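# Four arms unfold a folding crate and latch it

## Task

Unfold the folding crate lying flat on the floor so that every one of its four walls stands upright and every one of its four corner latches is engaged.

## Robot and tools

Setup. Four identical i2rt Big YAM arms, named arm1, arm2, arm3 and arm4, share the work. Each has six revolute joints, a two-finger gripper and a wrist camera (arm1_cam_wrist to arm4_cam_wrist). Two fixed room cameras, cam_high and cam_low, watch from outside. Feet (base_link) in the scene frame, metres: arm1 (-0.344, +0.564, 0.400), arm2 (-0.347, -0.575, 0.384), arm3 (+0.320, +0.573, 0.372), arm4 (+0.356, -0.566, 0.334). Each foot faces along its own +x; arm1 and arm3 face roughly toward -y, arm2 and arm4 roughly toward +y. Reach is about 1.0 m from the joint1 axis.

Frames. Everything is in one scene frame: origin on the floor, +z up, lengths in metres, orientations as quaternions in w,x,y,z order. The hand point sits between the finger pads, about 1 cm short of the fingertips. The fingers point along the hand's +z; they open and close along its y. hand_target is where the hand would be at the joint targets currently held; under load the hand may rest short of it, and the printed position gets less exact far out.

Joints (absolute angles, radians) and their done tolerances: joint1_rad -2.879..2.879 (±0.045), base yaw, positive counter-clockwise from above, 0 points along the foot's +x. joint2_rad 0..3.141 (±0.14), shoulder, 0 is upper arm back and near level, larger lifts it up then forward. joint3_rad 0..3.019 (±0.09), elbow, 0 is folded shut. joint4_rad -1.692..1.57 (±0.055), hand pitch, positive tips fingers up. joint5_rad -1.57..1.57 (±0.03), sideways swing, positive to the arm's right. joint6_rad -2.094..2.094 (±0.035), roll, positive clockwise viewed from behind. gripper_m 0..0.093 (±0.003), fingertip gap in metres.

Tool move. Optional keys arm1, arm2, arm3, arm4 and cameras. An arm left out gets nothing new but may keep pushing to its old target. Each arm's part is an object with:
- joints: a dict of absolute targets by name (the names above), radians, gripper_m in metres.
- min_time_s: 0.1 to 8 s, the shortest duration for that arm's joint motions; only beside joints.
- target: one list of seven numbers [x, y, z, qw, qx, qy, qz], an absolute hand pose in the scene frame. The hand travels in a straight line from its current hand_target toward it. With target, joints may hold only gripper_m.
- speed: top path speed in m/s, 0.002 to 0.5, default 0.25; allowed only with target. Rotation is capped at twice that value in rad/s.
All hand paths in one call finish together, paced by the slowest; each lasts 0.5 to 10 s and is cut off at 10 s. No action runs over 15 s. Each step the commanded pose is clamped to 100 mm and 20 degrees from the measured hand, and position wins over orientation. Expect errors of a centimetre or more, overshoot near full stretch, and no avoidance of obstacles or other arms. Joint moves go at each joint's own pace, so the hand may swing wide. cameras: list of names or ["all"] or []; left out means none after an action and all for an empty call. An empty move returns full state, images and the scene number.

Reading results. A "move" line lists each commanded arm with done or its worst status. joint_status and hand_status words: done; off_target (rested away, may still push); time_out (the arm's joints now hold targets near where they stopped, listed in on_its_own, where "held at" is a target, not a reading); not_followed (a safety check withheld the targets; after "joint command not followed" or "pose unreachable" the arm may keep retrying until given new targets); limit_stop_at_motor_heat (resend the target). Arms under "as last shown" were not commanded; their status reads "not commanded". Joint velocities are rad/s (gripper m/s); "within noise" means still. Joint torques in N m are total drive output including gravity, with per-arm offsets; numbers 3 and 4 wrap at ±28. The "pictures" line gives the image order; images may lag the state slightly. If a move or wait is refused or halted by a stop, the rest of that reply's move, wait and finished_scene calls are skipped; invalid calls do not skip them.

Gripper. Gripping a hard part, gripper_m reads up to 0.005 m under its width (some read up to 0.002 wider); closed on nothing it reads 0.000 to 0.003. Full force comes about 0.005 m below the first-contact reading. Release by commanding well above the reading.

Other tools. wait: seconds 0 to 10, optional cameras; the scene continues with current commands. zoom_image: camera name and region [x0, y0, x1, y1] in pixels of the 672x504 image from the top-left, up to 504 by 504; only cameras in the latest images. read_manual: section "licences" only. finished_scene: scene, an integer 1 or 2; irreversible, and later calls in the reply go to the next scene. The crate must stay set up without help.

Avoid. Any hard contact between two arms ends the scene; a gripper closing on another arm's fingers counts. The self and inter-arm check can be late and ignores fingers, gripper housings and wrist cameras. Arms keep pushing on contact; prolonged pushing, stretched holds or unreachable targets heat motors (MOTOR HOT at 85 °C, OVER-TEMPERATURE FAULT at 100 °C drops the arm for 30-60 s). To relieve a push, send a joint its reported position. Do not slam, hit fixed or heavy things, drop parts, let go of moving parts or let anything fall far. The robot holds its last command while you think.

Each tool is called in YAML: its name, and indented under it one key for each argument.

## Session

move:

zoom_image:
  camera: "cam_high"
  region: [220, 220, 440, 420]

Scene clock: 0.00 s.
Joint torques (N m): no reading
Motor temperatures (°C): arm1=[27 28 27 26 23 23 25] | arm2=[23 24 24 24 27 26 24] | arm3=[26 24 27 23 25 23 27] | arm4=[24 26 26 29 26 25 26]
Heat: arm1: hottest joint2_rad 28 °C; arm2: hottest joint5_rad 27 °C; arm3: hottest joint3_rad 27 °C; arm4: hottest joint4_rad 29 °C.
Joint velocities: within noise
arm1.joint_positions: joint1_rad=+0.789 joint2_rad=+0.609 joint3_rad=+1.408 joint4_rad=-1.451 joint5_rad=+0.217 joint6_rad=-0.687 gripper_m=+0.09396
arm1.joint_status: not commanded
arm1.hand: x=-0.1883 y=+0.4177 z=+0.9285 quat_wxyz=(-0.292, -0.006, -0.892, +0.344) (m; scene frame)
arm1.hand_target: x=-0.1903 y=+0.4192 z=+0.9383 quat_wxyz=(-0.301, -0.007, -0.887, +0.350) (m; scene frame)
arm1.hand_status: not commanded
arm2.joint_positions: joint1_rad=-0.187 joint2_rad=+0.597 joint3_rad=+1.311 joint4_rad=-1.291 joint5_rad=+0.240 joint6_rad=-0.242 gripper_m=+0.09396
arm2.joint_status: not commanded
arm2.hand: x=-0.2313 y=-0.3616 z=+0.9012 quat_wxyz=(-0.466, +0.549, -0.680, -0.136) (m; scene frame)
arm2.hand_target: x=-0.2318 y=-0.3633 z=+0.9149 quat_wxyz=(-0.477, +0.543, -0.676, -0.143) (m; scene frame)
arm2.hand_status: not commanded
arm3.joint_positions: joint1_rad=+0.868 joint2_rad=+0.636 joint3_rad=+1.401 joint4_rad=-1.459 joint5_rad=+0.267 joint6_rad=-0.464 gripper_m=+0.09396
arm3.joint_status: not commanded
arm3.hand: x=+0.4150 y=+0.3713 z=+0.8920 quat_wxyz=(-0.249, -0.258, -0.861, +0.361) (m; scene frame)
arm3.hand_target: x=+0.4139 y=+0.3728 z=+0.9011 quat_wxyz=(-0.257, -0.258, -0.856, +0.367) (m; scene frame)
arm3.hand_status: not commanded
arm4.joint_positions: joint1_rad=-0.127 joint2_rad=+0.607 joint3_rad=+1.357 joint4_rad=-1.287 joint5_rad=+0.181 joint6_rad=-0.762 gripper_m=+0.09396
arm4.joint_status: not commanded
arm4.hand: x=+0.3685 y=-0.3250 z=+0.8718 quat_wxyz=(-0.478, +0.793, -0.350, -0.141) (m; scene frame)
arm4.hand_target: x=+0.3687 y=-0.3277 z=+0.8812 quat_wxyz=(-0.487, +0.788, -0.349, -0.145) (m; scene frame)
arm4.hand_status: not commanded
pictures: arm1_cam_wrist, arm2_cam_wrist, arm3_cam_wrist, arm4_cam_wrist, cam_high, cam_low

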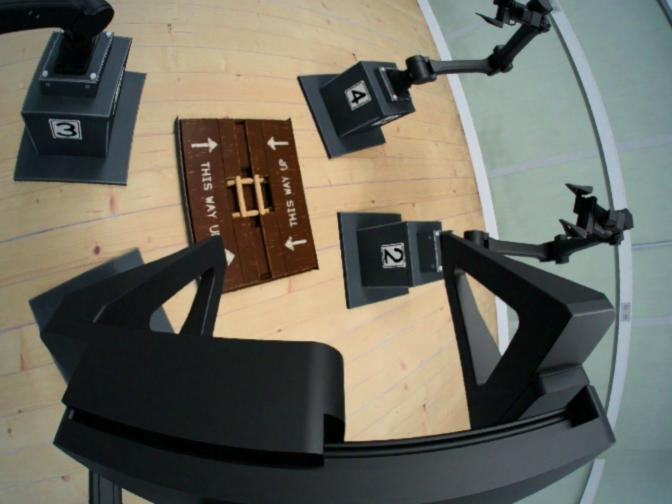

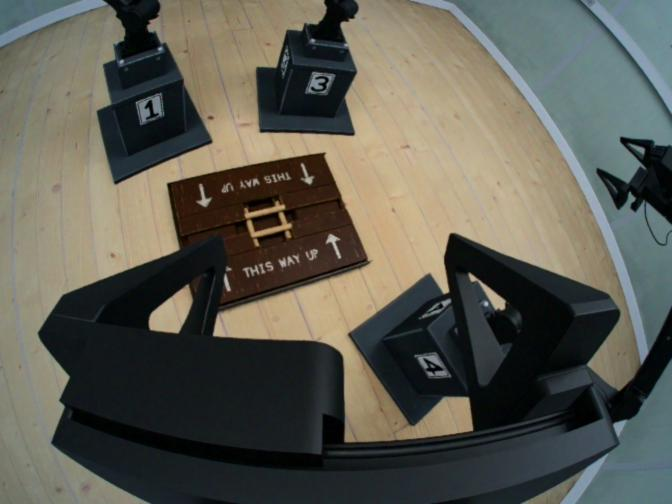

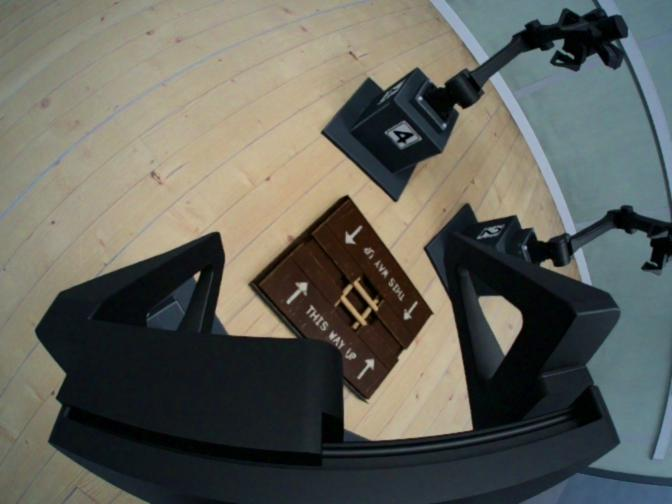

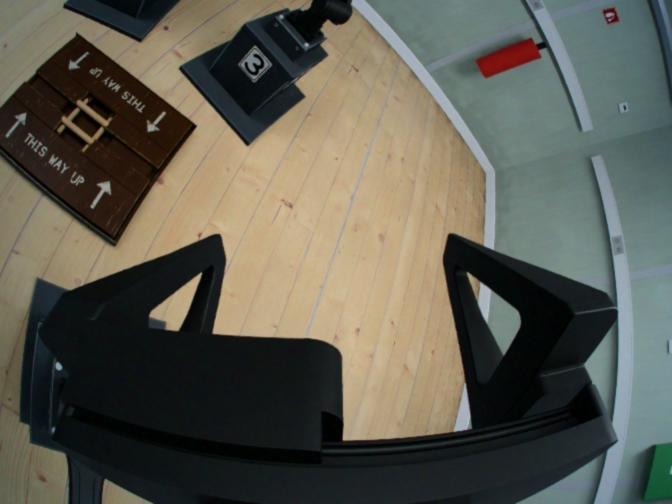

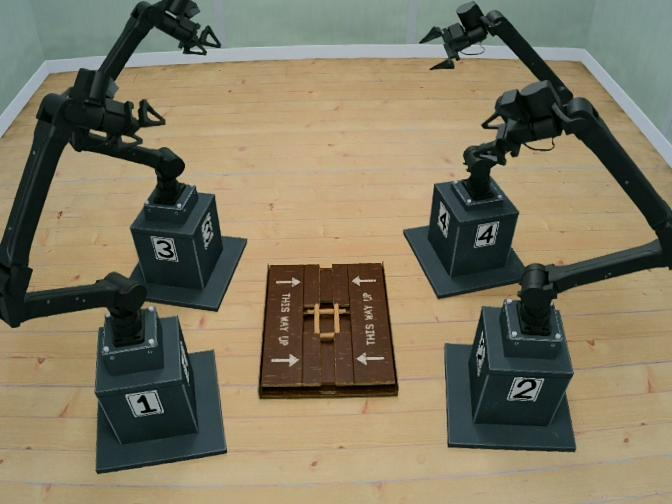

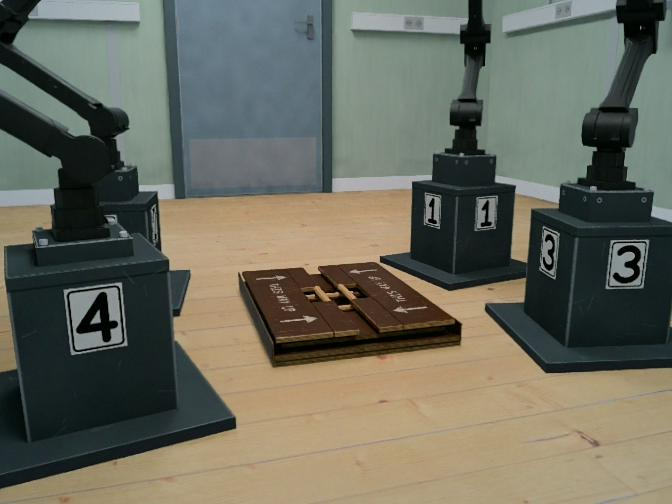

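Scaled by 2.291 from the camera's 672x504 image, which has a finer 960x720 frame.

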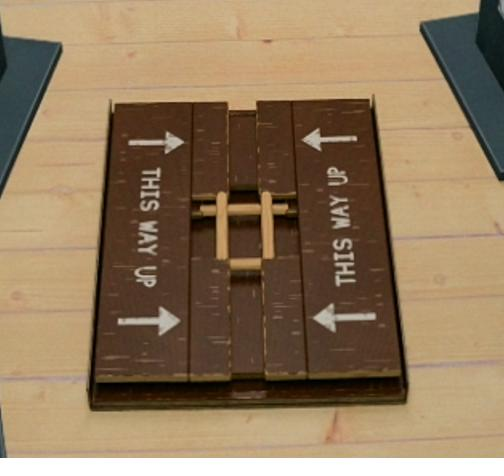

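move:
  arm1: {"target": [-0.004, 0.034, 0.15, -0.1132, 0, 0.9936, 0], "speed": 0.4, "joints": {"gripper_m": 0.052}}
  arm4: {"target": [0.04, -0.36, 0.45, 0, 0.9976, 0, 0.0698], "speed": 0.4, "joints": {"gripper_m": 0.052}}
  arm2: {"target": [-0.2, -0.36, 0.45, -0.183, 0.683, -0.683, -0.183], "speed": 0.4, "joints": {"gripper_m": 0.052}}
  arm3: {"target": [0.2, 0.36, 0.45, 0.183, 0.683, 0.683, -0.183], "speed": 0.4, "joints": {"gripper_m": 0.052}}
  cameras: ["arm1_cam_wrist", "cam_high"]

Scene clock: 26.07 s.
Joint torques (N m): arm1=[-1.32 -25.76 8.06 -0.13 0.28 0.02] | arm2=[-0.44 -2.08 7.51 1.32 -0.46 -0.13] | arm3=[-1.26 -1.85 6.65 1.81 0.01 0.13] | arm4=[2.26 -10.23 12.25 -0.16 -0.16 -0.1]
Motor temperatures (°C): arm1=[27 28 29 26 23 23 25] | arm2=[23 24 26 25 27 26 24] | arm3=[26 24 29 23 25 23 27] | arm4=[24 26 28 29 26 25 26]
Heat: arm1: hottest joint3_rad 29 °C; arm2: hottest joint5_rad 27 °C; arm3: hottest joint3_rad 29 °C; arm4: hottest joint4_rad 29 °C.
move: arm1 off_target; arm2 done; arm3 done; arm4 off_target
Joint velocities: within noise
arm1.joint_positions: joint1_rad=+0.451 joint2_rad=+2.614 joint3_rad=+1.825 joint4_rad=-0.937 joint5_rad=+0.166 joint6_rad=-0.936 gripper_m=+0.05206
arm1.joint_status: all done
arm1.hand: x=-0.0040 y=+0.0513 z=+0.1497 quat_wxyz=(+0.115, +0.007, -0.993, -0.010) (m; scene frame)
arm1.hand_target: x=-0.0037 y=+0.0411 z=+0.1468 quat_wxyz=(+0.114, +0.004, -0.993, -0.007) (m; scene frame)
arm1.hand_status: off_target (0.017 m and 1.4 deg from the pose sent, 0.887 m and 62.8 deg at the start)
arm2.joint_positions: joint1_rad=-0.712 joint2_rad=+0.863 joint3_rad=+0.375 joint4_rad=-0.742 joint5_rad=-0.380 joint6_rad=-0.759 gripper_m=+0.05213
arm2.joint_status: all done
arm2.hand: x=-0.2064 y=-0.3661 z=+0.4457 quat_wxyz=(-0.171, +0.677, -0.692, -0.183) (m; scene frame)
arm2.hand_target: x=-0.2009 y=-0.3617 z=+0.4489 quat_wxyz=(-0.179, +0.678, -0.689, -0.183) (m; scene frame)
arm2.hand_status: done (0.010 m and 1.9 deg from the pose sent, 0.452 m and 36.4 deg at the start)
arm3.joint_positions: joint1_rad=-0.531 joint2_rad=+0.737 joint3_rad=+0.383 joint4_rad=-0.817 joint5_rad=-0.347 joint6_rad=-0.669 gripper_m=+0.05213
arm3.joint_status: all done
arm3.hand: x=+0.2019 y=+0.3591 z=+0.4550 quat_wxyz=(-0.185, -0.685, -0.681, +0.181) (m; scene frame)
arm3.hand_target: x=+0.2010 y=+0.3612 z=+0.4484 quat_wxyz=(-0.182, -0.692, -0.676, +0.176) (m; scene frame)
arm3.hand_status: done (0.005 m and 0.5 deg from the pose sent, 0.492 m and 57.7 deg at the start)
arm4.joint_positions: joint1_rad=+0.809 joint2_rad=+1.473 joint3_rad=+1.021 joint4_rad=-1.296 joint5_rad=+0.076 joint6_rad=-0.510 gripper_m=+0.05207
arm4.joint_status: all done
arm4.hand: x=+0.0634 y=-0.3692 z=+0.4381 quat_wxyz=(+0.012, +0.995, -0.019, +0.095) (m; scene frame)
arm4.hand_target: x=+0.0456 y=-0.3612 z=+0.4489 quat_wxyz=(+0.003, +0.997, -0.008, +0.076) (m; scene frame)
arm4.hand_status: off_target (0.028 m and 3.9 deg from the pose sent, 0.536 m and 77.3 deg at the start)
pictures: arm1_cam_wrist, cam_high

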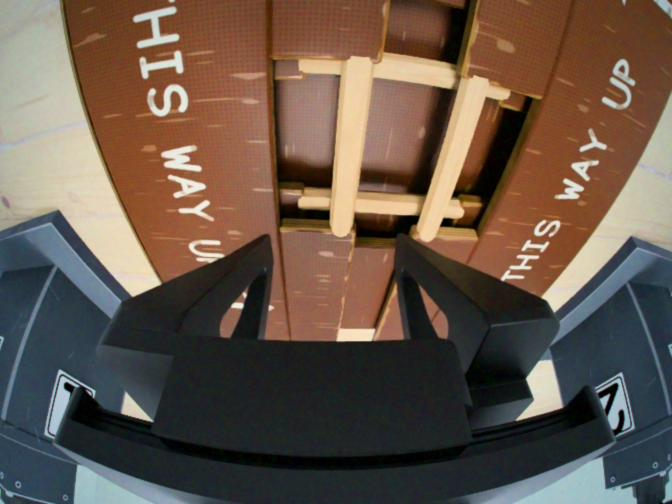

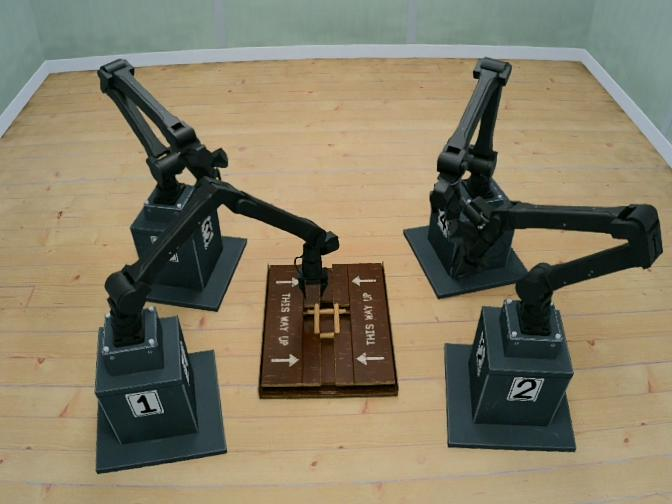

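move:
  arm1: {"target": [-0.004, 0.0315, 0.075, -0.1132, 0, 0.9936, 0], "speed": 0.15}
  cameras: ["arm1_cam_wrist"]

Scene clock: 36.03 s.
Joint torques (N m): arm1=[-0.97 -26.17 7.47 0.2 0.3 0.04] | arm2=[-0.44 -2.08 7.54 1.35 -0.47 -0.13] | arm3=[-0.79 -1.2 6.58 1.77 0.01 0.15] | arm4=[2.2 -10.23 12.23 -0.16 -0.16 -0.1]
Motor temperatures (°C): arm1=[27 29 30 26 23 23 25] | arm2=[23 24 26 24 27 26 24] | arm3=[26 24 29 23 25 23 27] | arm4=[24 26 28 29 26 25 26]
Heat: arm1: hottest joint3_rad 30 °C; arm2: hottest joint5_rad 27 °C; arm3: hottest joint3_rad 29 °C; arm4: hottest joint4_rad 29 °C.
move: arm1 off_target
Joint velocities: within noise
arm1.joint_positions: joint1_rad=+0.445 joint2_rad=+2.781 joint3_rad=+1.942 joint4_rad=-0.891 joint5_rad=+0.174 joint6_rad=-0.936 gripper_m=+0.05206
arm1.joint_status: not commanded
arm1.hand: x=-0.0077 y=+0.0466 z=+0.0749 quat_wxyz=(+0.120, +0.004, -0.993, -0.010) (m; scene frame)
arm1.hand_target: x=-0.0047 y=+0.0323 z=+0.0755 quat_wxyz=(+0.113, +0.000, -0.994, +0.000) (m; scene frame)
arm1.hand_status: off_target (0.016 m and 1.5 deg from the pose sent, 0.077 m and 1.4 deg at the start)
arm2, arm3: as last shown
arm4.joint_positions: joint1_rad=+0.804 joint2_rad=+1.473 joint3_rad=+1.021 joint4_rad=-1.296 joint5_rad=+0.074 joint6_rad=-0.510 gripper_m=+0.05207
arm4.joint_status: not commanded
arm4.hand: x=+0.0642 y=-0.3681 z=+0.4381 quat_wxyz=(+0.013, +0.995, -0.021, +0.095) (m; scene frame)
arm4.hand_target: x=+0.0464 y=-0.3600 z=+0.4489 quat_wxyz=(+0.003, +0.997, -0.010, +0.075) (m; scene frame)
arm4.hand_status: not commanded
pictures: arm1_cam_wrist

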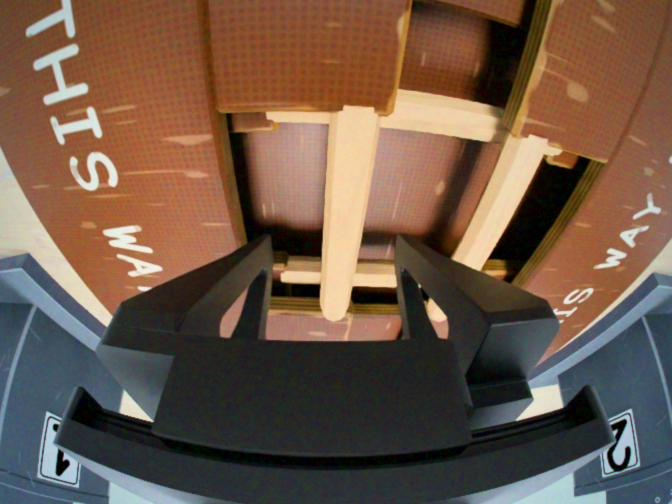

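move:
  arm1: {"target": [-0.009, 0.029, 0.056, -0.1132, 0, 0.9936, 0], "speed": 0.1}
  cameras: ["arm1_cam_wrist"]

move:
  arm1: {"joints": {"gripper_m": 0.01}}
  cameras: ["arm1_cam_wrist"]

Scene clock: 38.70 s.
Joint torques (N m): arm1=[-1.85 -25.99 8.06 0.47 0.27 -0.03] | arm2=[-0.5 -2.14 7.54 1.33 -0.46 -0.13] | arm3=[-1.38 -1.32 6.48 1.8 0.04 0.14] | arm4=[2.2 -10.23 12.25 -0.16 -0.16 -0.1]
Motor temperatures (°C): arm1=[27 30 30 26 23 23 25] | arm2=[23 24 26 24 27 26 24] | arm3=[26 24 29 23 25 23 27] | arm4=[24 26 29 29 26 25 26]
Heat: arm1: hottest joint2_rad 30 °C; arm2: hottest joint5_rad 27 °C; arm3: hottest joint3_rad 29 °C; arm4: hottest joint3_rad 29 °C.
move: arm1 off_target
Joint velocities: within noise
arm1.joint_positions: joint1_rad=+0.438 joint2_rad=+2.815 joint3_rad=+1.974 joint4_rad=-0.882 joint5_rad=+0.174 joint6_rad=-0.936 gripper_m=+0.05206
arm1.joint_status: not commanded
arm1.hand: x=-0.0096 y=+0.0411 z=+0.0614 quat_wxyz=(+0.117, +0.000, -0.993, -0.008) (m; scene frame)
arm1.hand_target: x=-0.0082 y=+0.0293 z=+0.0564 quat_wxyz=(+0.112, +0.000, -0.994, +0.001) (m; scene frame)
arm1.hand_status: off_target (0.013 m and 1.0 deg from the pose sent, 0.026 m and 1.5 deg at the start)
arm2, arm3, arm4: as last shown
pictures: arm1_cam_wrist

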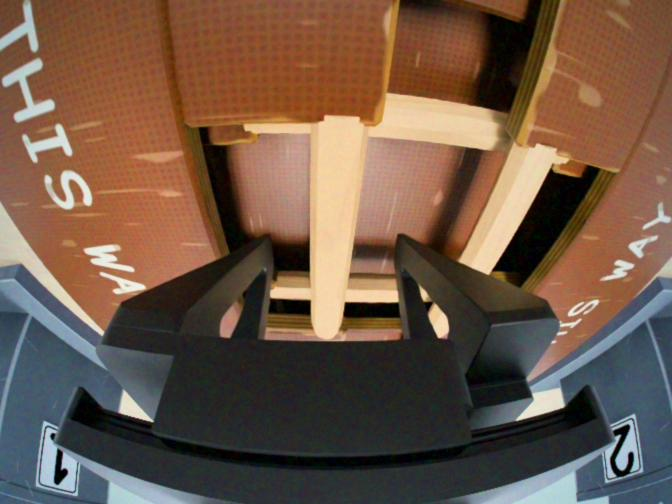

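Scene clock: 39.37 s.
Joint torques (N m): arm1=[-1.44 -25.58 7.99 0.59 0.29 -0.01] | arm2=[-0.44 -2.02 7.53 1.32 -0.46 -0.13] | arm3=[-0.91 -1.61 6.5 1.83 0.06 0.13] | arm4=[2.26 -10.23 12.23 -0.16 -0.16 -0.1]
Motor temperatures (°C): arm1=[27 30 30 26 23 23 25] | arm2=[23 24 26 24 27 26 24] | arm3=[26 24 29 23 25 23 27] | arm4=[24 26 29 29 26 25 26]
Heat: arm1: hottest joint2_rad 30 °C; arm2: hottest joint5_rad 27 °C; arm3: hottest joint3_rad 29 °C; arm4: hottest joint3_rad 29 °C.
move: arm1 off_target
Joint velocities: within noise
arm1.joint_positions: joint1_rad=+0.438 joint2_rad=+2.815 joint3_rad=+1.974 joint4_rad=-0.882 joint5_rad=+0.174 joint6_rad=-0.926 gripper_m=+0.01331
arm1.joint_status: gripper_m off_target (ended at +0.01334, target +0.01000)
arm1.hand: x=-0.0096 y=+0.0411 z=+0.0614 quat_wxyz=(+0.117, -0.005, -0.993, -0.007) (m; scene frame)
arm1.hand_target: x=-0.0083 y=+0.0292 z=+0.0565 quat_wxyz=(+0.112, -0.004, -0.994, +0.001) (m; scene frame)
arm1.hand_status: not commanded
arm2, arm3, arm4: as last shown
pictures: arm1_cam_wrist

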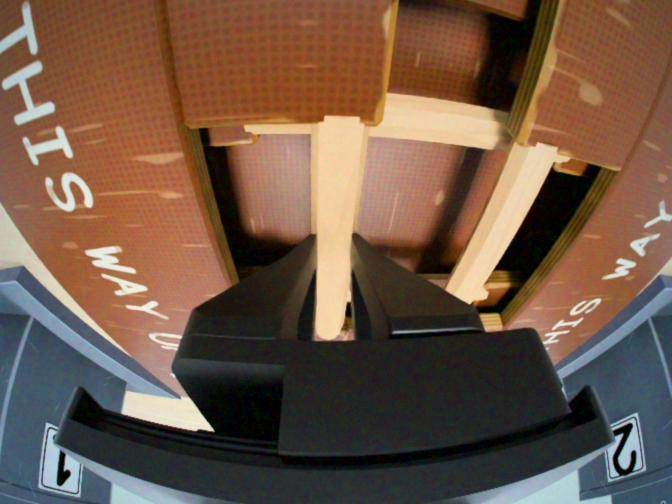

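move:
  arm1: {"joints": {"gripper_m": 0.035}}

move:
  arm1: {"target": [-0.009, 0.029, 0.050, -0.1132, 0, 0.9936, 0], "speed": 0.06}

move:
  arm1: {"joints": {"gripper_m": 0.01}}
  cameras: ["arm1_cam_wrist"]

Scene clock: 41.57 s.
Joint torques (N m): arm1=[-0.79 -25.99 8.01 0.53 0.3 -0.04] | arm2=[-0.44 -2.08 7.51 1.33 -0.46 -0.13] | arm3=[-0.85 -0.62 6.64 1.8 0.06 0.17] | arm4=[2.2 -10.23 12.25 -0.14 -0.16 -0.1]
Motor temperatures (°C): arm1=[27 30 30 26 23 23 25] | arm2=[23 24 26 24 27 26 24] | arm3=[26 24 29 23 25 23 27] | arm4=[24 26 29 29 26 25 26]
Heat: arm1: hottest joint2_rad 30 °C; arm2: hottest joint5_rad 27 °C; arm3: hottest joint3_rad 29 °C; arm4: hottest joint3_rad 29 °C.
move: arm1 done
Joint velocities: within noise
arm1.joint_positions: joint1_rad=+0.438 joint2_rad=+2.815 joint3_rad=+1.974 joint4_rad=-0.882 joint5_rad=+0.174 joint6_rad=-0.931 gripper_m=+0.03486
arm1.joint_status: all done
arm1.hand: x=-0.0096 y=+0.0411 z=+0.0614 quat_wxyz=(+0.117, -0.002, -0.993, -0.007) (m; scene frame)
arm1.hand_target: x=-0.0081 y=+0.0293 z=+0.0565 quat_wxyz=(+0.112, -0.002, -0.994, +0.001) (m; scene frame)
arm1.hand_status: not commanded
arm2, arm3, arm4: as last shown
pictures: none

Scene clock: 42.53 s.
Joint torques (N m): arm1=[-0.91 -25.7 8.01 0.55 0.29 0.03] | arm2=[-0.44 -2.02 7.53 1.35 -0.46 -0.13] | arm3=[-1.2 -0.97 6.61 1.77 0.06 0.15] | arm4=[2.2 -10.23 12.25 -0.14 -0.16 -0.1]
Motor temperatures (°C): arm1=[27 30 30 26 23 23 25] | arm2=[23 24 26 24 27 26 24] | arm3=[26 24 29 23 25 23 27] | arm4=[24 26 29 29 26 25 26]
Heat: arm1: hottest joint2_rad 30 °C; arm2: hottest joint5_rad 27 °C; arm3: hottest joint3_rad 29 °C; arm4: hottest joint3_rad 29 °C.
move: arm1 off_target
Joint velocities: within noise
arm1.joint_positions: joint1_rad=+0.438 joint2_rad=+2.826 joint3_rad=+1.983 joint4_rad=-0.882 joint5_rad=+0.175 joint6_rad=-0.931 gripper_m=+0.03496
arm1.joint_status: not commanded
arm1.hand: x=-0.0100 y=+0.0411 z=+0.0571 quat_wxyz=(+0.118, -0.002, -0.993, -0.007) (m; scene frame)
arm1.hand_target: x=-0.0092 y=+0.0293 z=+0.0506 quat_wxyz=(+0.113, -0.002, -0.994, +0.001) (m; scene frame)
arm1.hand_status: off_target (0.014 m and 1.1 deg from the pose sent, 0.017 m and 1.0 deg at the start)
arm2, arm3, arm4: as last shown
pictures: none

Scene clock: 43.13 s.
Joint torques (N m): arm1=[-0.44 -25.64 8.02 0.57 0.35 -0.03] | arm2=[-0.5 -2.02 7.53 1.33 -0.46 -0.12] | arm3=[-0.73 -1.32 6.6 1.85 0.03 0.11] | arm4=[2.2 -10.23 12.25 -0.16 -0.16 -0.1]
Motor temperatures (°C): arm1=[27 30 30 26 23 23 25] | arm2=[23 24 26 24 27 26 24] | arm3=[26 24 29 23 25 23 27] | arm4=[24 26 29 29 26 25 26]
Heat: arm1: hottest joint2_rad 30 °C; arm2: hottest joint5_rad 27 °C; arm3: hottest joint3_rad 29 °C; arm4: hottest joint3_rad 29 °C.
move: arm1 off_target
Joint velocities: within noise
arm1.joint_positions: joint1_rad=+0.438 joint2_rad=+2.826 joint3_rad=+1.985 joint4_rad=-0.884 joint5_rad=+0.174 joint6_rad=-0.931 gripper_m=+0.01630
arm1.joint_status: gripper_m off_target (ended at +0.01633, target +0.01000)
arm1.hand: x=-0.0095 y=+0.0409 z=+0.0574 quat_wxyz=(+0.118, -0.002, -0.993, -0.008) (m; scene frame)
arm1.hand_target: x=-0.0091 y=+0.0293 z=+0.0507 quat_wxyz=(+0.113, -0.002, -0.994, +0.001) (m; scene frame)
arm1.hand_status: not commanded
arm2, arm3, arm4: as last shown
pictures: arm1_cam_wrist

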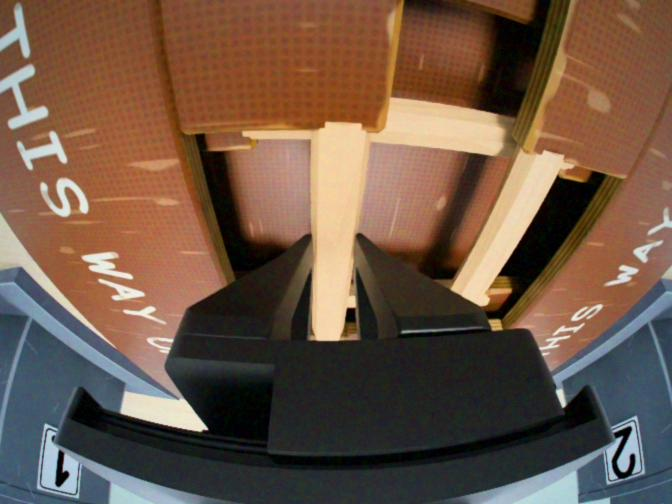

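move:
  arm1: {"target": [-0.0075, 0.042, 0.102, -0.1122, 0.0148, 0.9851, -0.1297], "speed": 0.14}

move:
  arm1: {"target": [-0.0075, 0.063, 0.144, -0.1093, 0.0293, 0.9597, -0.2571], "speed": 0.15}

move:
  arm1: {"target": [-0.0075, 0.092, 0.190, -0.1046, 0.0433, 0.9180, -0.3803], "speed": 0.15}
  cameras: ["cam_high"]

Scene clock: 46.37 s.
Joint torques (N m): arm1=[-0.15 -28.16 3.86 1.16 1.01 0.11] | arm2=[-0.44 -2.08 7.53 1.33 -0.46 -0.13] | arm3=[-1.03 -1.73 6.67 1.7 0 0.14] | arm4=[2.2 -10.23 12.25 -0.16 -0.16 -0.1]
Motor temperatures (°C): arm1=[27 30 30 26 23 23 25] | arm2=[23 24 27 24 27 26 24] | arm3=[26 24 29 23 25 23 27] | arm4=[24 26 29 29 26 25 26]
Heat: arm1: hottest joint2_rad 30 °C; arm2: hottest joint3_rad 27 °C; arm3: hottest joint3_rad 29 °C; arm4: hottest joint3_rad 29 °C.
move: arm1 off_target
Joint velocities: within noise
arm1.joint_positions: joint1_rad=+0.479 joint2_rad=+2.659 joint3_rad=+1.684 joint4_rad=-0.552 joint5_rad=+0.313 joint6_rad=-0.886 gripper_m=+0.01630
arm1.joint_status: not commanded
arm1.hand: x=-0.0103 y=+0.0458 z=+0.0919 quat_wxyz=(+0.111, -0.014, -0.987, +0.117) (m; scene frame)
arm1.hand_target: x=-0.0076 y=+0.0420 z=+0.1014 quat_wxyz=(+0.112, -0.014, -0.985, +0.130) (m; scene frame)
arm1.hand_status: off_target (0.011 m and 1.4 deg from the pose sent, 0.045 m and 15.9 deg at the start)
arm2, arm3, arm4: as last shown
pictures: none

Scene clock: 47.97 s.
Joint torques (N m): arm1=[0.73 -25.41 3.32 1.52 1.05 0.14] | arm2=[-0.44 -2.08 7.53 1.32 -0.46 -0.12] | arm3=[-1.55 -1.55 6.58 1.84 0.05 0.14] | arm4=[2.2 -10.23 12.25 -0.16 -0.16 -0.1]
Motor temperatures (°C): arm1=[27 30 30 26 23 23 25] | arm2=[23 24 27 24 27 26 24] | arm3=[26 24 29 23 25 23 27] | arm4=[24 26 29 29 26 25 26]
Heat: arm1: hottest joint2_rad 30 °C; arm2: hottest joint3_rad 27 °C; arm3: hottest joint3_rad 29 °C; arm4: hottest joint3_rad 29 °C.
move: arm1 done
Joint velocities: within noise
arm1.joint_positions: joint1_rad=+0.542 joint2_rad=+2.519 joint3_rad=+1.428 joint4_rad=-0.249 joint5_rad=+0.491 joint6_rad=-0.844 gripper_m=+0.01630
arm1.joint_status: not commanded
arm1.hand: x=-0.0104 y=+0.0614 z=+0.1368 quat_wxyz=(+0.109, -0.028, -0.962, +0.247) (m; scene frame)
arm1.hand_target: x=-0.0076 y=+0.0623 z=+0.1432 quat_wxyz=(+0.109, -0.028, -0.960, +0.257) (m; scene frame)
arm1.hand_status: done (0.008 m and 1.2 deg from the pose sent, 0.055 m and 16.4 deg at the start)
arm2.joint_positions: joint1_rad=-0.712 joint2_rad=+0.863 joint3_rad=+0.375 joint4_rad=-0.742 joint5_rad=-0.380 joint6_rad=-0.759 gripper_m=+0.05213
arm2.joint_status: not commanded
arm2.hand: x=-0.2064 y=-0.3661 z=+0.4457 quat_wxyz=(-0.171, +0.677, -0.692, -0.183) (m; scene frame)
arm2.hand_target: x=-0.2009 y=-0.3617 z=+0.4489 quat_wxyz=(-0.179, +0.678, -0.689, -0.183) (m; scene frame)
arm2.hand_status: not commanded
arm3.joint_positions: joint1_rad=-0.531 joint2_rad=+0.737 joint3_rad=+0.383 joint4_rad=-0.817 joint5_rad=-0.347 joint6_rad=-0.669 gripper_m=+0.05213
arm3.joint_status: not commanded
arm3.hand: x=+0.2019 y=+0.3591 z=+0.4550 quat_wxyz=(-0.185, -0.685, -0.681, +0.181) (m; scene frame)
arm3.hand_target: x=+0.2010 y=+0.3612 z=+0.4484 quat_wxyz=(-0.182, -0.692, -0.676, +0.176) (m; scene frame)
arm3.hand_status: not commanded
arm4: as last shown
pictures: none

Scene clock: 49.57 s.
Joint torques (N m): arm1=[0.44 -24.76 2.69 1.99 1.23 0.13] | arm2=[-0.5 -2.08 7.53 1.32 -0.46 -0.13] | arm3=[-1.14 -1.26 6.83 1.68 0.02 0.12] | arm4=[2.2 -10.23 12.25 -0.16 -0.16 -0.1]
Motor temperatures (°C): arm1=[27 31 30 26 23 23 25] | arm2=[23 24 27 24 27 26 24] | arm3=[26 24 29 23 25 23 27] | arm4=[24 26 29 29 26 25 26]
Heat: arm1: hottest joint2_rad 31 °C; arm2: hottest joint3_rad 27 °C; arm3: hottest joint3_rad 29 °C; arm4: hottest joint3_rad 29 °C.
move: arm1 done
Joint velocities: within noise
arm1.joint_positions: joint1_rad=+0.626 joint2_rad=+2.424 joint3_rad=+1.215 joint4_rad=+0.038 joint5_rad=+0.692 joint6_rad=-0.816 gripper_m=+0.01630
arm1.joint_status: not commanded
arm1.hand: x=-0.0105 y=+0.0911 z=+0.1802 quat_wxyz=(+0.106, -0.041, -0.922, +0.370) (m; scene frame)
arm1.hand_target: x=-0.0081 y=+0.0914 z=+0.1897 quat_wxyz=(+0.105, -0.043, -0.918, +0.380) (m; scene frame)
arm1.hand_status: done (0.010 m and 1.3 deg from the pose sent, 0.061 m and 16.2 deg at the start)
arm2, arm3: as last shown
arm4.joint_positions: joint1_rad=+0.804 joint2_rad=+1.473 joint3_rad=+1.021 joint4_rad=-1.296 joint5_rad=+0.074 joint6_rad=-0.510 gripper_m=+0.05207
arm4.joint_status: not commanded
arm4.hand: x=+0.0642 y=-0.3681 z=+0.4381 quat_wxyz=(+0.013, +0.995, -0.021, +0.095) (m; scene frame)
arm4.hand_target: x=+0.0464 y=-0.3600 z=+0.4489 quat_wxyz=(+0.003, +0.997, -0.010, +0.075) (m; scene frame)
arm4.hand_status: not commanded
pictures: cam_high

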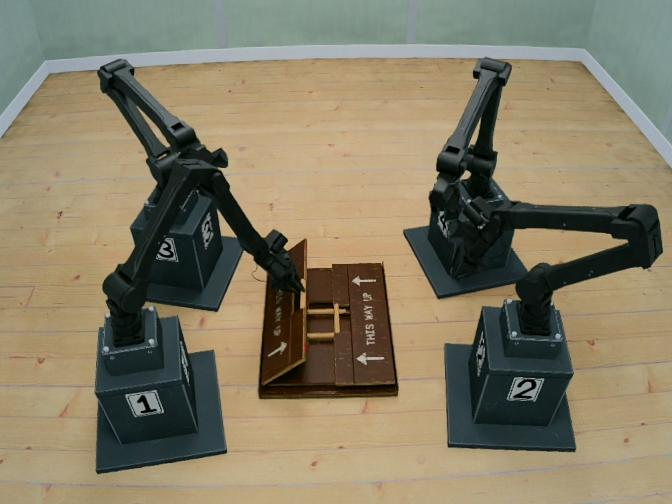

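move:
  arm1: {"target": [-0.0085, 0.130, 0.218, -0.0980, 0.0566, 0.8605, -0.4968], "speed": 0.15}

move:
  arm1: {"target": [-0.0085, 0.176, 0.2415, -0.0898, 0.0689, 0.7883, -0.6049], "speed": 0.15}

move:
  arm1: {"target": [-0.0085, 0.208, 0.249, -0.0841, 0.0757, 0.7383, -0.6648], "speed": 0.12}
  arm4: {"target": [-0.015, -0.06, 0.25, 0, 0.9976, 0, 0.0698], "speed": 0.25, "joints": {"gripper_m": 0.052}}

move:
  arm1: {"target": [-0.0085, 0.230, 0.250, -0.0800, 0.0800, 0.7026, -0.7026], "speed": 0.1}
  arm4: {"target": [-0.022, -0.010, 0.115, 0, 0.9976, 0, 0.0698], "speed": 0.2}
  cameras: ["cam_high", "arm4_cam_wrist"]

Scene clock: 53.03 s.
Joint torques (N m): arm1=[0.44 -21.77 1.85 2.28 1.27 0.02] | arm2=[-0.38 -2.08 7.53 1.33 -0.46 -0.13] | arm3=[-1.14 -1.32 6.71 1.94 0.06 0.16] | arm4=[2.2 -10.17 12.25 -0.16 -0.16 -0.1]
Motor temperatures (°C): arm1=[27 31 30 26 23 23 25] | arm2=[23 24 27 24 27 26 24] | arm3=[26 24 29 23 25 23 27] | arm4=[24 26 29 29 26 25 26]
Heat: arm1: hottest joint2_rad 31 °C; arm2: hottest joint3_rad 27 °C; arm3: hottest joint3_rad 29 °C; arm4: hottest joint3_rad 29 °C.
move: arm1 done
Joint velocities: within noise
arm1.joint_positions: joint1_rad=+0.726 joint2_rad=+2.406 joint3_rad=+1.060 joint4_rad=+0.357 joint5_rad=+0.916 joint6_rad=-0.827 gripper_m=+0.01630
arm1.joint_status: not commanded
arm1.hand: x=-0.0096 y=+0.1274 z=+0.2122 quat_wxyz=(+0.099, -0.054, -0.865, +0.489) (m; scene frame)
arm1.hand_target: x=-0.0085 y=+0.1285 z=+0.2189 quat_wxyz=(+0.100, -0.052, -0.860, +0.497) (m; scene frame)
arm1.hand_status: done (0.006 m and 1.1 deg from the pose sent, 0.054 m and 16.3 deg at the start)
arm2, arm3, arm4: as last shown
pictures: none

Scene clock: 54.90 s.
Joint torques (N m): arm1=[0.32 -21.01 0.95 3.28 1.48 0.04] | arm2=[-0.5 -2.08 7.53 1.33 -0.46 -0.13] | arm3=[-1.03 -0.79 6.68 1.74 0.05 0.12] | arm4=[2.2 -10.23 12.25 -0.17 -0.15 -0.1]
Motor temperatures (°C): arm1=[27 31 30 26 24 23 25] | arm2=[23 24 27 24 27 26 24] | arm3=[26 24 29 23 25 23 27] | arm4=[24 26 29 29 26 25 26]
Heat: arm1: hottest joint2_rad 31 °C; arm2: hottest joint3_rad 27 °C; arm3: hottest joint3_rad 29 °C; arm4: hottest joint3_rad 29 °C.
move: arm1 done
Joint velocities: within noise
arm1.joint_positions: joint1_rad=+0.843 joint2_rad=+2.464 joint3_rad=+0.959 joint4_rad=+0.750 joint5_rad=+1.151 joint6_rad=-0.928 gripper_m=+0.01630
arm1.joint_status: not commanded
arm1.hand: x=-0.0080 y=+0.1736 z=+0.2347 quat_wxyz=(+0.091, -0.063, -0.795, +0.596) (m; scene frame)
arm1.hand_target: x=-0.0083 y=+0.1746 z=+0.2419 quat_wxyz=(+0.091, -0.069, -0.788, +0.605) (m; scene frame)
arm1.hand_status: done (0.007 m and 1.4 deg from the pose sent, 0.057 m and 16.1 deg at the start)
arm2, arm3, arm4: as last shown
pictures: none

Scene clock: 57.43 s.
Joint torques (N m): arm1=[0.5 -20.31 -0.27 2.97 1.28 0.01] | arm2=[-0.38 -2.08 7.54 1.32 -0.45 -0.13] | arm3=[-1.03 -0.85 6.67 1.84 0.05 0.13] | arm4=[1.55 -20.07 11.36 -0.72 -0.07 -0.09]
Motor temperatures (°C): arm1=[27 31 30 26 24 23 26] | arm2=[23 24 27 24 27 26 24] | arm3=[26 24 29 23 25 23 27] | arm4=[24 26 29 29 26 25 26]
Heat: arm1: hottest joint2_rad 31 °C; arm2: hottest joint3_rad 27 °C; arm3: hottest joint3_rad 29 °C; arm4: hottest joint3_rad 29 °C.
move: arm1 done; arm4 off_target
Joint velocities: within noise
arm1.joint_positions: joint1_rad=+0.918 joint2_rad=+2.570 joint3_rad=+0.940 joint4_rad=+1.160 joint5_rad=+1.292 joint6_rad=-1.153 gripper_m=+0.01630
arm1.joint_status: not commanded
arm1.hand: x=-0.0073 y=+0.2046 z=+0.2418 quat_wxyz=(+0.086, -0.066, -0.745, +0.659) (m; scene frame)
arm1.hand_target: x=-0.0084 y=+0.2074 z=+0.2494 quat_wxyz=(+0.085, -0.075, -0.738, +0.665) (m; scene frame)
arm1.hand_status: done (0.008 m and 1.5 deg from the pose sent, 0.037 m and 10.3 deg at the start)
arm2, arm3: as last shown
arm4.joint_positions: joint1_rad=+0.461 joint2_rad=+2.274 joint3_rad=+1.685 joint4_rad=-1.072 joint5_rad=+0.103 joint6_rad=-0.889 gripper_m=+0.05207
arm4.joint_status: all done
arm4.hand: x=-0.0101 y=-0.0730 z=+0.2518 quat_wxyz=(+0.003, +0.998, -0.004, +0.068) (m; scene frame)
arm4.hand_target: x=-0.0163 y=-0.0643 z=+0.2480 quat_wxyz=(+0.001, +0.998, +0.004, +0.067) (m; scene frame)
arm4.hand_status: off_target (0.014 m and 0.6 deg from the pose sent, 0.370 m and 4.1 deg at the start)
pictures: none

Scene clock: 59.13 s.
Joint torques (N m): arm1=[0.91 -19.96 -0.5 3.34 0.97 0.14] | arm2=[-0.44 -2.08 7.54 1.35 -0.46 -0.13] | arm3=[-1.38 -1.08 6.69 1.91 0.03 0.14] | arm4=[1.44 -22.36 10.85 -0.7 -0.04 -0.1]
Motor temperatures (°C): arm1=[27 31 30 26 24 23 26] | arm2=[23 24 27 24 27 26 24] | arm3=[26 24 29 23 25 23 27] | arm4=[24 26 30 29 26 25 26]
Heat: arm1: hottest joint2_rad 31 °C; arm2: hottest joint3_rad 27 °C; arm3: hottest joint3_rad 29 °C; arm4: hottest joint3_rad 30 °C.
move: arm1 done; arm4 done
Joint velocities: within noise
arm1.joint_positions: joint1_rad=+0.964 joint2_rad=+2.674 joint3_rad=+0.974 joint4_rad=+1.534 joint5_rad=+1.373 joint6_rad=-1.422 gripper_m=+0.01630
arm1.joint_status: not commanded
arm1.hand: x=-0.0065 y=+0.2238 z=+0.2437 quat_wxyz=(+0.086, -0.075, -0.712, +0.693) (m; scene frame)
arm1.hand_target: x=-0.0044 y=+0.2274 z=+0.2507 quat_wxyz=(+0.077, -0.087, -0.707, +0.697) (m; scene frame)
arm1.hand_status: done (0.009 m and 1.8 deg from the pose sent, 0.027 m and 7.2 deg at the start; a joint's target at an end of its range on 23 of 51 steps)
arm2, arm3: as last shown
arm4.joint_positions: joint1_rad=+0.419 joint2_rad=+2.605 joint3_rad=+1.949 joint4_rad=-0.997 joint5_rad=+0.112 joint6_rad=-0.921 gripper_m=+0.05207
arm4.joint_status: not commanded
arm4.hand: x=-0.0177 y=-0.0165 z=+0.1210 quat_wxyz=(+0.000, +0.998, -0.009, +0.069) (m; scene frame)
arm4.hand_target: x=-0.0197 y=-0.0096 z=+0.1149 quat_wxyz=(-0.001, +0.998, -0.002, +0.069) (m; scene frame)
arm4.hand_status: done (0.010 m and 1.0 deg from the pose sent, 0.151 m and 0.6 deg at the start)
pictures: arm4_cam_wrist, cam_high

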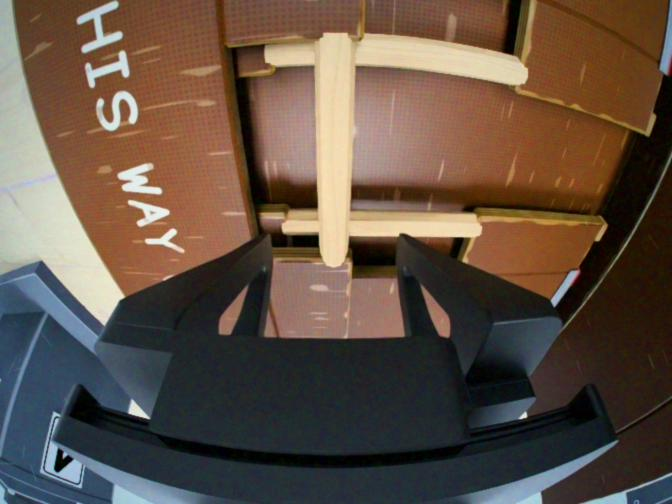

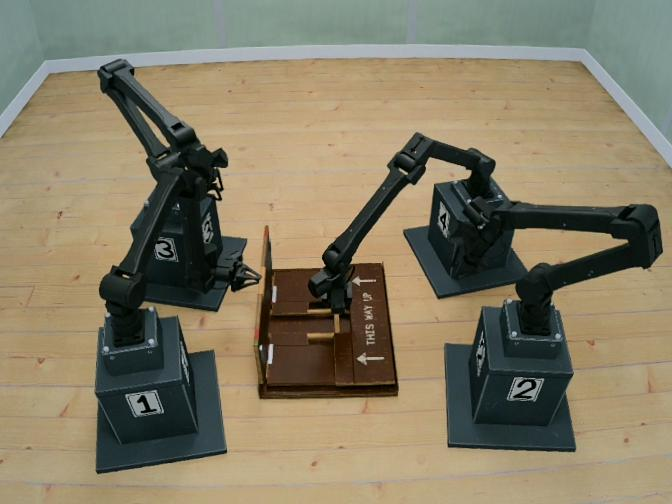

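move:
  arm4: {"target": [-0.023, -0.0105, 0.060, 0, 0.9976, 0, 0.0698], "speed": 0.12}
  cameras: ["arm4_cam_wrist"]

move:
  arm4: {"target": [-0.023, -0.0105, 0.050, 0, 0.9976, 0, 0.0698], "speed": 0.06}
  cameras: ["arm4_cam_wrist"]

move:
  arm4: {"joints": {"gripper_m": 0.01}}
  cameras: ["arm4_cam_wrist"]

Scene clock: 62.83 s.
Joint torques (N m): arm1=[0.32 -20.19 -0.42 3.37 0.92 0.09] | arm2=[-0.5 -2.08 7.53 1.32 -0.46 -0.13] | arm3=[-1.26 -0.85 6.67 1.8 0.04 0.14] | arm4=[1.85 -22.95 10.36 -0.16 -0.06 -0.09]
Motor temperatures (°C): arm1=[27 31 29 26 24 23 26] | arm2=[23 24 27 24 27 26 24] | arm3=[26 24 29 23 25 23 27] | arm4=[24 27 30 29 26 25 26]
Heat: arm1: hottest joint2_rad 31 °C; arm2: hottest joint3_rad 27 °C; arm3: hottest joint3_rad 29 °C; arm4: hottest joint3_rad 30 °C.
move: arm4 off_target
Joint velocities: within noise
arm1, arm2, arm3: as last shown
arm4.joint_positions: joint1_rad=+0.416 joint2_rad=+2.719 joint3_rad=+2.014 joint4_rad=-0.966 joint5_rad=+0.112 joint6_rad=-0.921 gripper_m=+0.05207
arm4.joint_status: not commanded
arm4.hand: x=-0.0141 y=-0.0181 z=+0.0652 quat_wxyz=(+0.007, +0.997, -0.010, +0.075) (m; scene frame)
arm4.hand_target: x=-0.0206 y=-0.0103 z=+0.0604 quat_wxyz=(+0.000, +0.998, -0.002, +0.070) (m; scene frame)
arm4.hand_status: off_target (0.013 m and 1.5 deg from the pose sent, 0.062 m and 1.0 deg at the start)
pictures: arm4_cam_wrist

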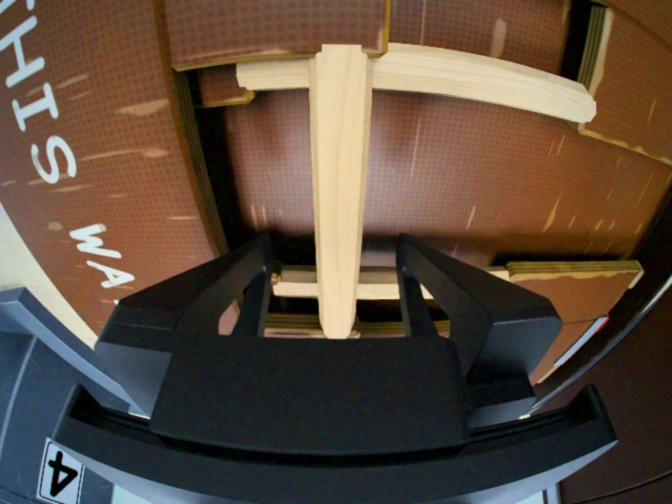

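Scene clock: 63.80 s.
Joint torques (N m): arm1=[0.5 -20.37 -0.59 3.56 0.97 0.13] | arm2=[-0.5 -2.08 7.53 1.33 -0.46 -0.13] | arm3=[-1.03 -1.38 6.57 1.74 0.03 0.13] | arm4=[2.08 -22.42 10.71 0.03 -0.06 -0.1]
Motor temperatures (°C): arm1=[27 31 29 26 24 23 26] | arm2=[23 24 27 24 27 26 24] | arm3=[26 24 29 23 25 23 27] | arm4=[24 27 30 29 26 25 26]
Heat: arm1: hottest joint2_rad 31 °C; arm2: hottest joint3_rad 27 °C; arm3: hottest joint3_rad 29 °C; arm4: hottest joint3_rad 30 °C.
move: arm4 off_target
Joint velocities: within noise
arm1, arm2, arm3: as last shown
arm4.joint_positions: joint1_rad=+0.416 joint2_rad=+2.731 joint3_rad=+2.028 joint4_rad=-0.965 joint5_rad=+0.112 joint6_rad=-0.921 gripper_m=+0.05207
arm4.joint_status: not commanded
arm4.hand: x=-0.0154 y=-0.0162 z=+0.0610 quat_wxyz=(+0.006, +0.997, -0.010, +0.074) (m; scene frame)
arm4.hand_target: x=-0.0224 y=-0.0112 z=+0.0500 quat_wxyz=(+0.000, +0.998, +0.000, +0.070) (m; scene frame)
arm4.hand_status: off_target (0.015 m and 1.4 deg from the pose sent, 0.019 m and 1.5 deg at the start)
pictures: arm4_cam_wrist

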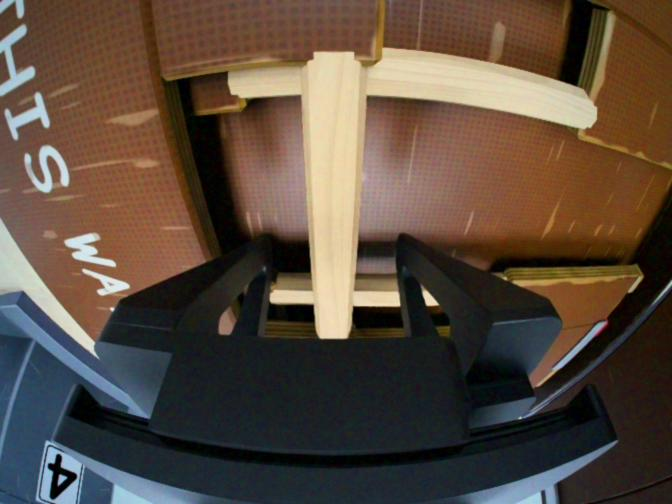

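Scene clock: 64.43 s.
Joint torques (N m): arm1=[0.62 -19.9 -0.42 3.34 0.91 0.09] | arm2=[-0.44 -2.02 7.54 1.32 -0.46 -0.13] | arm3=[-1.2 -1.49 6.64 1.69 0.02 0.13] | arm4=[2.14 -22.36 10.73 0.02 -0.08 -0.09]
Motor temperatures (°C): arm1=[27 31 29 26 24 23 26] | arm2=[23 24 27 24 27 26 24] | arm3=[26 24 29 23 25 23 27] | arm4=[24 27 30 29 26 25 26]
Heat: arm1: hottest joint2_rad 31 °C; arm2: hottest joint3_rad 27 °C; arm3: hottest joint3_rad 29 °C; arm4: hottest joint3_rad 30 °C.
move: arm4 off_target
Joint velocities: within noise
arm1: as last shown
arm2.joint_positions: joint1_rad=-0.712 joint2_rad=+0.863 joint3_rad=+0.375 joint4_rad=-0.742 joint5_rad=-0.380 joint6_rad=-0.759 gripper_m=+0.05213
arm2.joint_status: not commanded
arm2.hand: x=-0.2064 y=-0.3661 z=+0.4457 quat_wxyz=(-0.171, +0.677, -0.692, -0.183) (m; scene frame)
arm2.hand_target: x=-0.2009 y=-0.3617 z=+0.4489 quat_wxyz=(-0.179, +0.678, -0.689, -0.183) (m; scene frame)
arm2.hand_status: not commanded
arm3.joint_positions: joint1_rad=-0.531 joint2_rad=+0.737 joint3_rad=+0.383 joint4_rad=-0.817 joint5_rad=-0.347 joint6_rad=-0.669 gripper_m=+0.05213
arm3.joint_status: not commanded
arm3.hand: x=+0.2019 y=+0.3591 z=+0.4550 quat_wxyz=(-0.185, -0.685, -0.681, +0.181) (m; scene frame)
arm3.hand_target: x=+0.2010 y=+0.3612 z=+0.4484 quat_wxyz=(-0.182, -0.692, -0.676, +0.176) (m; scene frame)
arm3.hand_status: not commanded
arm4.joint_positions: joint1_rad=+0.416 joint2_rad=+2.731 joint3_rad=+2.028 joint4_rad=-0.965 joint5_rad=+0.111 joint6_rad=-0.923 gripper_m=+0.01657
arm4.joint_status: gripper_m off_target (ended at +0.01660, target +0.01000)
arm4.hand: x=-0.0156 y=-0.0164 z=+0.0610 quat_wxyz=(+0.006, +0.997, -0.009, +0.073) (m; scene frame)
arm4.hand_target: x=-0.0226 y=-0.0113 z=+0.0501 quat_wxyz=(+0.000, +0.998, +0.001, +0.069) (m; scene frame)
arm4.hand_status: not commanded
pictures: arm4_cam_wrist

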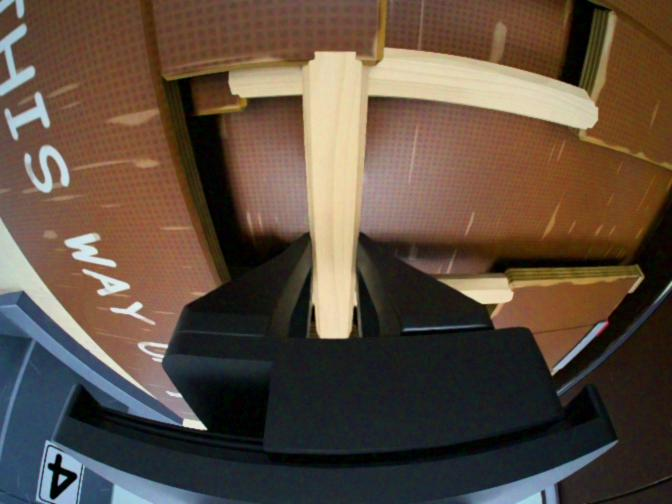

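Gripped. Lift −y wall.

move:
  arm4: {"target": [-0.0195, -0.019, 0.100, -0.1302, 0.9890, -0.0091, 0.0692], "speed": 0.14}

move:
  arm4: {"target": [-0.0195, -0.0395, 0.142, -0.2582, 0.9636, -0.0181, 0.0674], "speed": 0.15}

move:
  arm4: {"target": [-0.0195, -0.070, 0.186, -0.3818, 0.9217, -0.0267, 0.0645], "speed": 0.15}

move:
  arm4: {"target": [-0.0195, -0.108, 0.219, -0.4988, 0.8639, -0.0349, 0.0604], "speed": 0.15}
  arm3: {"target": [0.092, 0.144, 0.36, 0.183, 0.683, 0.683, -0.183], "speed": 0.2}
  cameras: ["cam_high"]

Scene clock: 67.80 s.
Joint torques (N m): arm1=[0.56 -19.78 -0.59 3.51 0.95 0.09] | arm2=[-0.5 -2.02 7.54 1.33 -0.46 -0.13] | arm3=[-1.03 -0.97 6.67 1.66 0.03 0.14] | arm4=[2.37 -24.82 5.87 0.75 0.57 0.11]
Motor temperatures (°C): arm1=[27 31 29 26 24 23 26] | arm2=[23 24 27 24 27 26 24] | arm3=[26 24 29 23 25 23 27] | arm4=[24 27 30 29 26 25 26]
Heat: arm1: hottest joint2_rad 31 °C; arm2: hottest joint3_rad 27 °C; arm3: hottest joint3_rad 29 °C; arm4: hottest joint3_rad 30 °C.
move: arm4 done
Joint velocities: within noise
arm1, arm2, arm3: as last shown
arm4.joint_positions: joint1_rad=+0.456 joint2_rad=+2.564 joint3_rad=+1.739 joint4_rad=-0.641 joint5_rad=+0.257 joint6_rad=-0.897 gripper_m=+0.01657
arm4.joint_status: not commanded
arm4.hand: x=-0.0160 y=-0.0183 z=+0.0934 quat_wxyz=(-0.120, +0.990, -0.012, +0.068) (m; scene frame)
arm4.hand_target: x=-0.0196 y=-0.0187 z=+0.0996 quat_wxyz=(-0.131, +0.989, -0.009, +0.069) (m; scene frame)
arm4.hand_status: done (0.008 m and 1.2 deg from the pose sent, 0.039 m and 15.7 deg at the start)
pictures: none

Scene clock: 69.37 s.
Joint torques (N m): arm1=[0.67 -20.48 -0.39 3.43 0.91 0.1] | arm2=[-0.44 -2.14 7.5 1.33 -0.46 -0.13] | arm3=[-0.85 -1.08 6.67 1.87 0.05 0.15] | arm4=[2.67 -22.42 5.15 1.25 0.6 0.14]
Motor temperatures (°C): arm1=[27 31 29 26 24 23 26] | arm2=[23 24 27 24 27 26 24] | arm3=[26 24 29 23 25 23 27] | arm4=[24 27 29 29 26 25 26]
Heat: arm1: hottest joint2_rad 31 °C; arm2: hottest joint3_rad 27 °C; arm3: hottest joint3_rad 29 °C; arm4: hottest joint3_rad 29 °C.
move: arm4 done
Joint velocities: within noise
arm1, arm2, arm3: as last shown
arm4.joint_positions: joint1_rad=+0.516 joint2_rad=+2.409 joint3_rad=+1.478 joint4_rad=-0.336 joint5_rad=+0.436 joint6_rad=-0.869 gripper_m=+0.01657
arm4.joint_status: not commanded
arm4.hand: x=-0.0166 y=-0.0329 z=+0.1403 quat_wxyz=(-0.252, +0.965, -0.022, +0.065) (m; scene frame)
arm4.hand_target: x=-0.0193 y=-0.0384 z=+0.1420 quat_wxyz=(-0.258, +0.964, -0.018, +0.067) (m; scene frame)
arm4.hand_status: done (0.007 m and 1.0 deg from the pose sent, 0.053 m and 16.2 deg at the start)
pictures: none

Scene clock: 70.97 s.
Joint torques (N m): arm1=[0.67 -20.66 -0.34 3.58 0.94 0.08] | arm2=[-0.44 -2.14 7.53 1.32 -0.46 -0.13] | arm3=[-1.26 -1.32 6.68 1.78 0.01 0.16] | arm4=[2.84 -20.66 4.52 1.4 0.59 0.11]
Motor temperatures (°C): arm1=[27 31 29 26 24 23 26] | arm2=[23 24 27 24 27 26 24] | arm3=[26 24 29 23 25 23 27] | arm4=[24 27 29 29 26 25 27]
Heat: arm1: hottest joint2_rad 31 °C; arm2: hottest joint3_rad 27 °C; arm3: hottest joint3_rad 29 °C; arm4: hottest joint3_rad 29 °C.
move: arm4 done
Joint velocities: within noise
arm1, arm2, arm3: as last shown
arm4.joint_positions: joint1_rad=+0.597 joint2_rad=+2.302 joint3_rad=+1.259 joint4_rad=-0.035 joint5_rad=+0.642 joint6_rad=-0.861 gripper_m=+0.01657
arm4.joint_status: not commanded
arm4.hand: x=-0.0175 y=-0.0620 z=+0.1837 quat_wxyz=(-0.378, +0.923, -0.033, +0.063) (m; scene frame)
arm4.hand_target: x=-0.0199 y=-0.0693 z=+0.1858 quat_wxyz=(-0.383, +0.921, -0.026, +0.065) (m; scene frame)
arm4.hand_status: done (0.009 m and 0.9 deg from the pose sent, 0.059 m and 15.7 deg at the start)
pictures: none

Scene clock: 73.00 s.
Joint torques (N m): arm1=[1.08 -20.13 -0.46 3.3 0.92 0.07] | arm2=[-0.44 -2.02 7.51 1.35 -0.46 -0.13] | arm3=[0.73 -9.35 7.97 1.78 0.08 0.13] | arm4=[2.73 -19.14 3.75 1.74 0.6 -0.06]
Motor temperatures (°C): arm1=[27 31 29 26 24 23 26] | arm2=[23 24 27 24 27 26 24] | arm3=[26 24 29 23 25 23 27] | arm4=[24 28 29 29 26 25 27]
Heat: arm1: hottest joint2_rad 31 °C; arm2: hottest joint3_rad 27 °C; arm3: hottest joint3_rad 29 °C; arm4: hottest joint3_rad 29 °C.
move: arm3 off_target; arm4 done
Joint velocities: within noise
arm1, arm2: as last shown
arm3.joint_positions: joint1_rad=-0.383 joint2_rad=+1.657 joint3_rad=+0.768 joint4_rad=-0.265 joint5_rad=-0.282 joint6_rad=-0.536 gripper_m=+0.05213
arm3.joint_status: not commanded
arm3.hand: x=+0.1006 y=+0.1663 z=+0.3555 quat_wxyz=(-0.179, -0.687, -0.684, +0.169) (m; scene frame)
arm3.hand_target: x=+0.0938 y=+0.1461 z=+0.3596 quat_wxyz=(-0.182, -0.682, -0.685, +0.182) (m; scene frame)
arm3.hand_status: off_target (0.024 m and 1.7 deg from the pose sent, 0.260 m and 0.5 deg at the start)
arm4.joint_positions: joint1_rad=+0.692 joint2_rad=+2.263 joint3_rad=+1.087 joint4_rad=+0.296 joint5_rad=+0.860 joint6_rad=-0.901 gripper_m=+0.01657
arm4.joint_status: not commanded
arm4.hand: x=-0.0180 y=-0.1007 z=+0.2158 quat_wxyz=(-0.495, +0.866, -0.042, +0.060) (m; scene frame)
arm4.hand_target: x=-0.0197 y=-0.1071 z=+0.2190 quat_wxyz=(-0.499, +0.864, -0.030, +0.063) (m; scene frame)
arm4.hand_status: done (0.008 m and 1.0 deg from the pose sent, 0.058 m and 15.4 deg at the start)
pictures: cam_high

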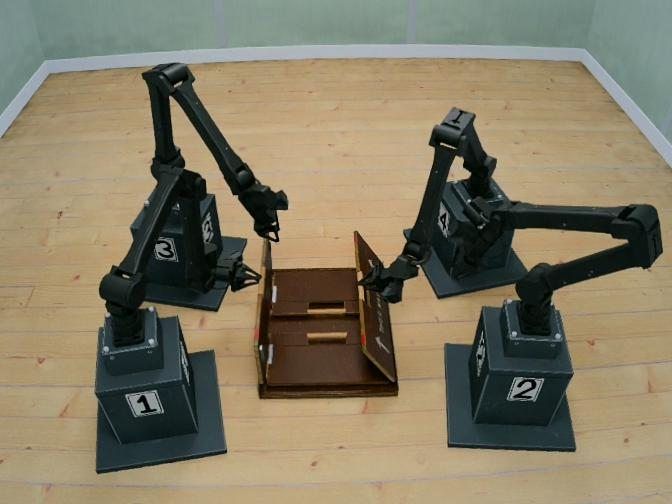

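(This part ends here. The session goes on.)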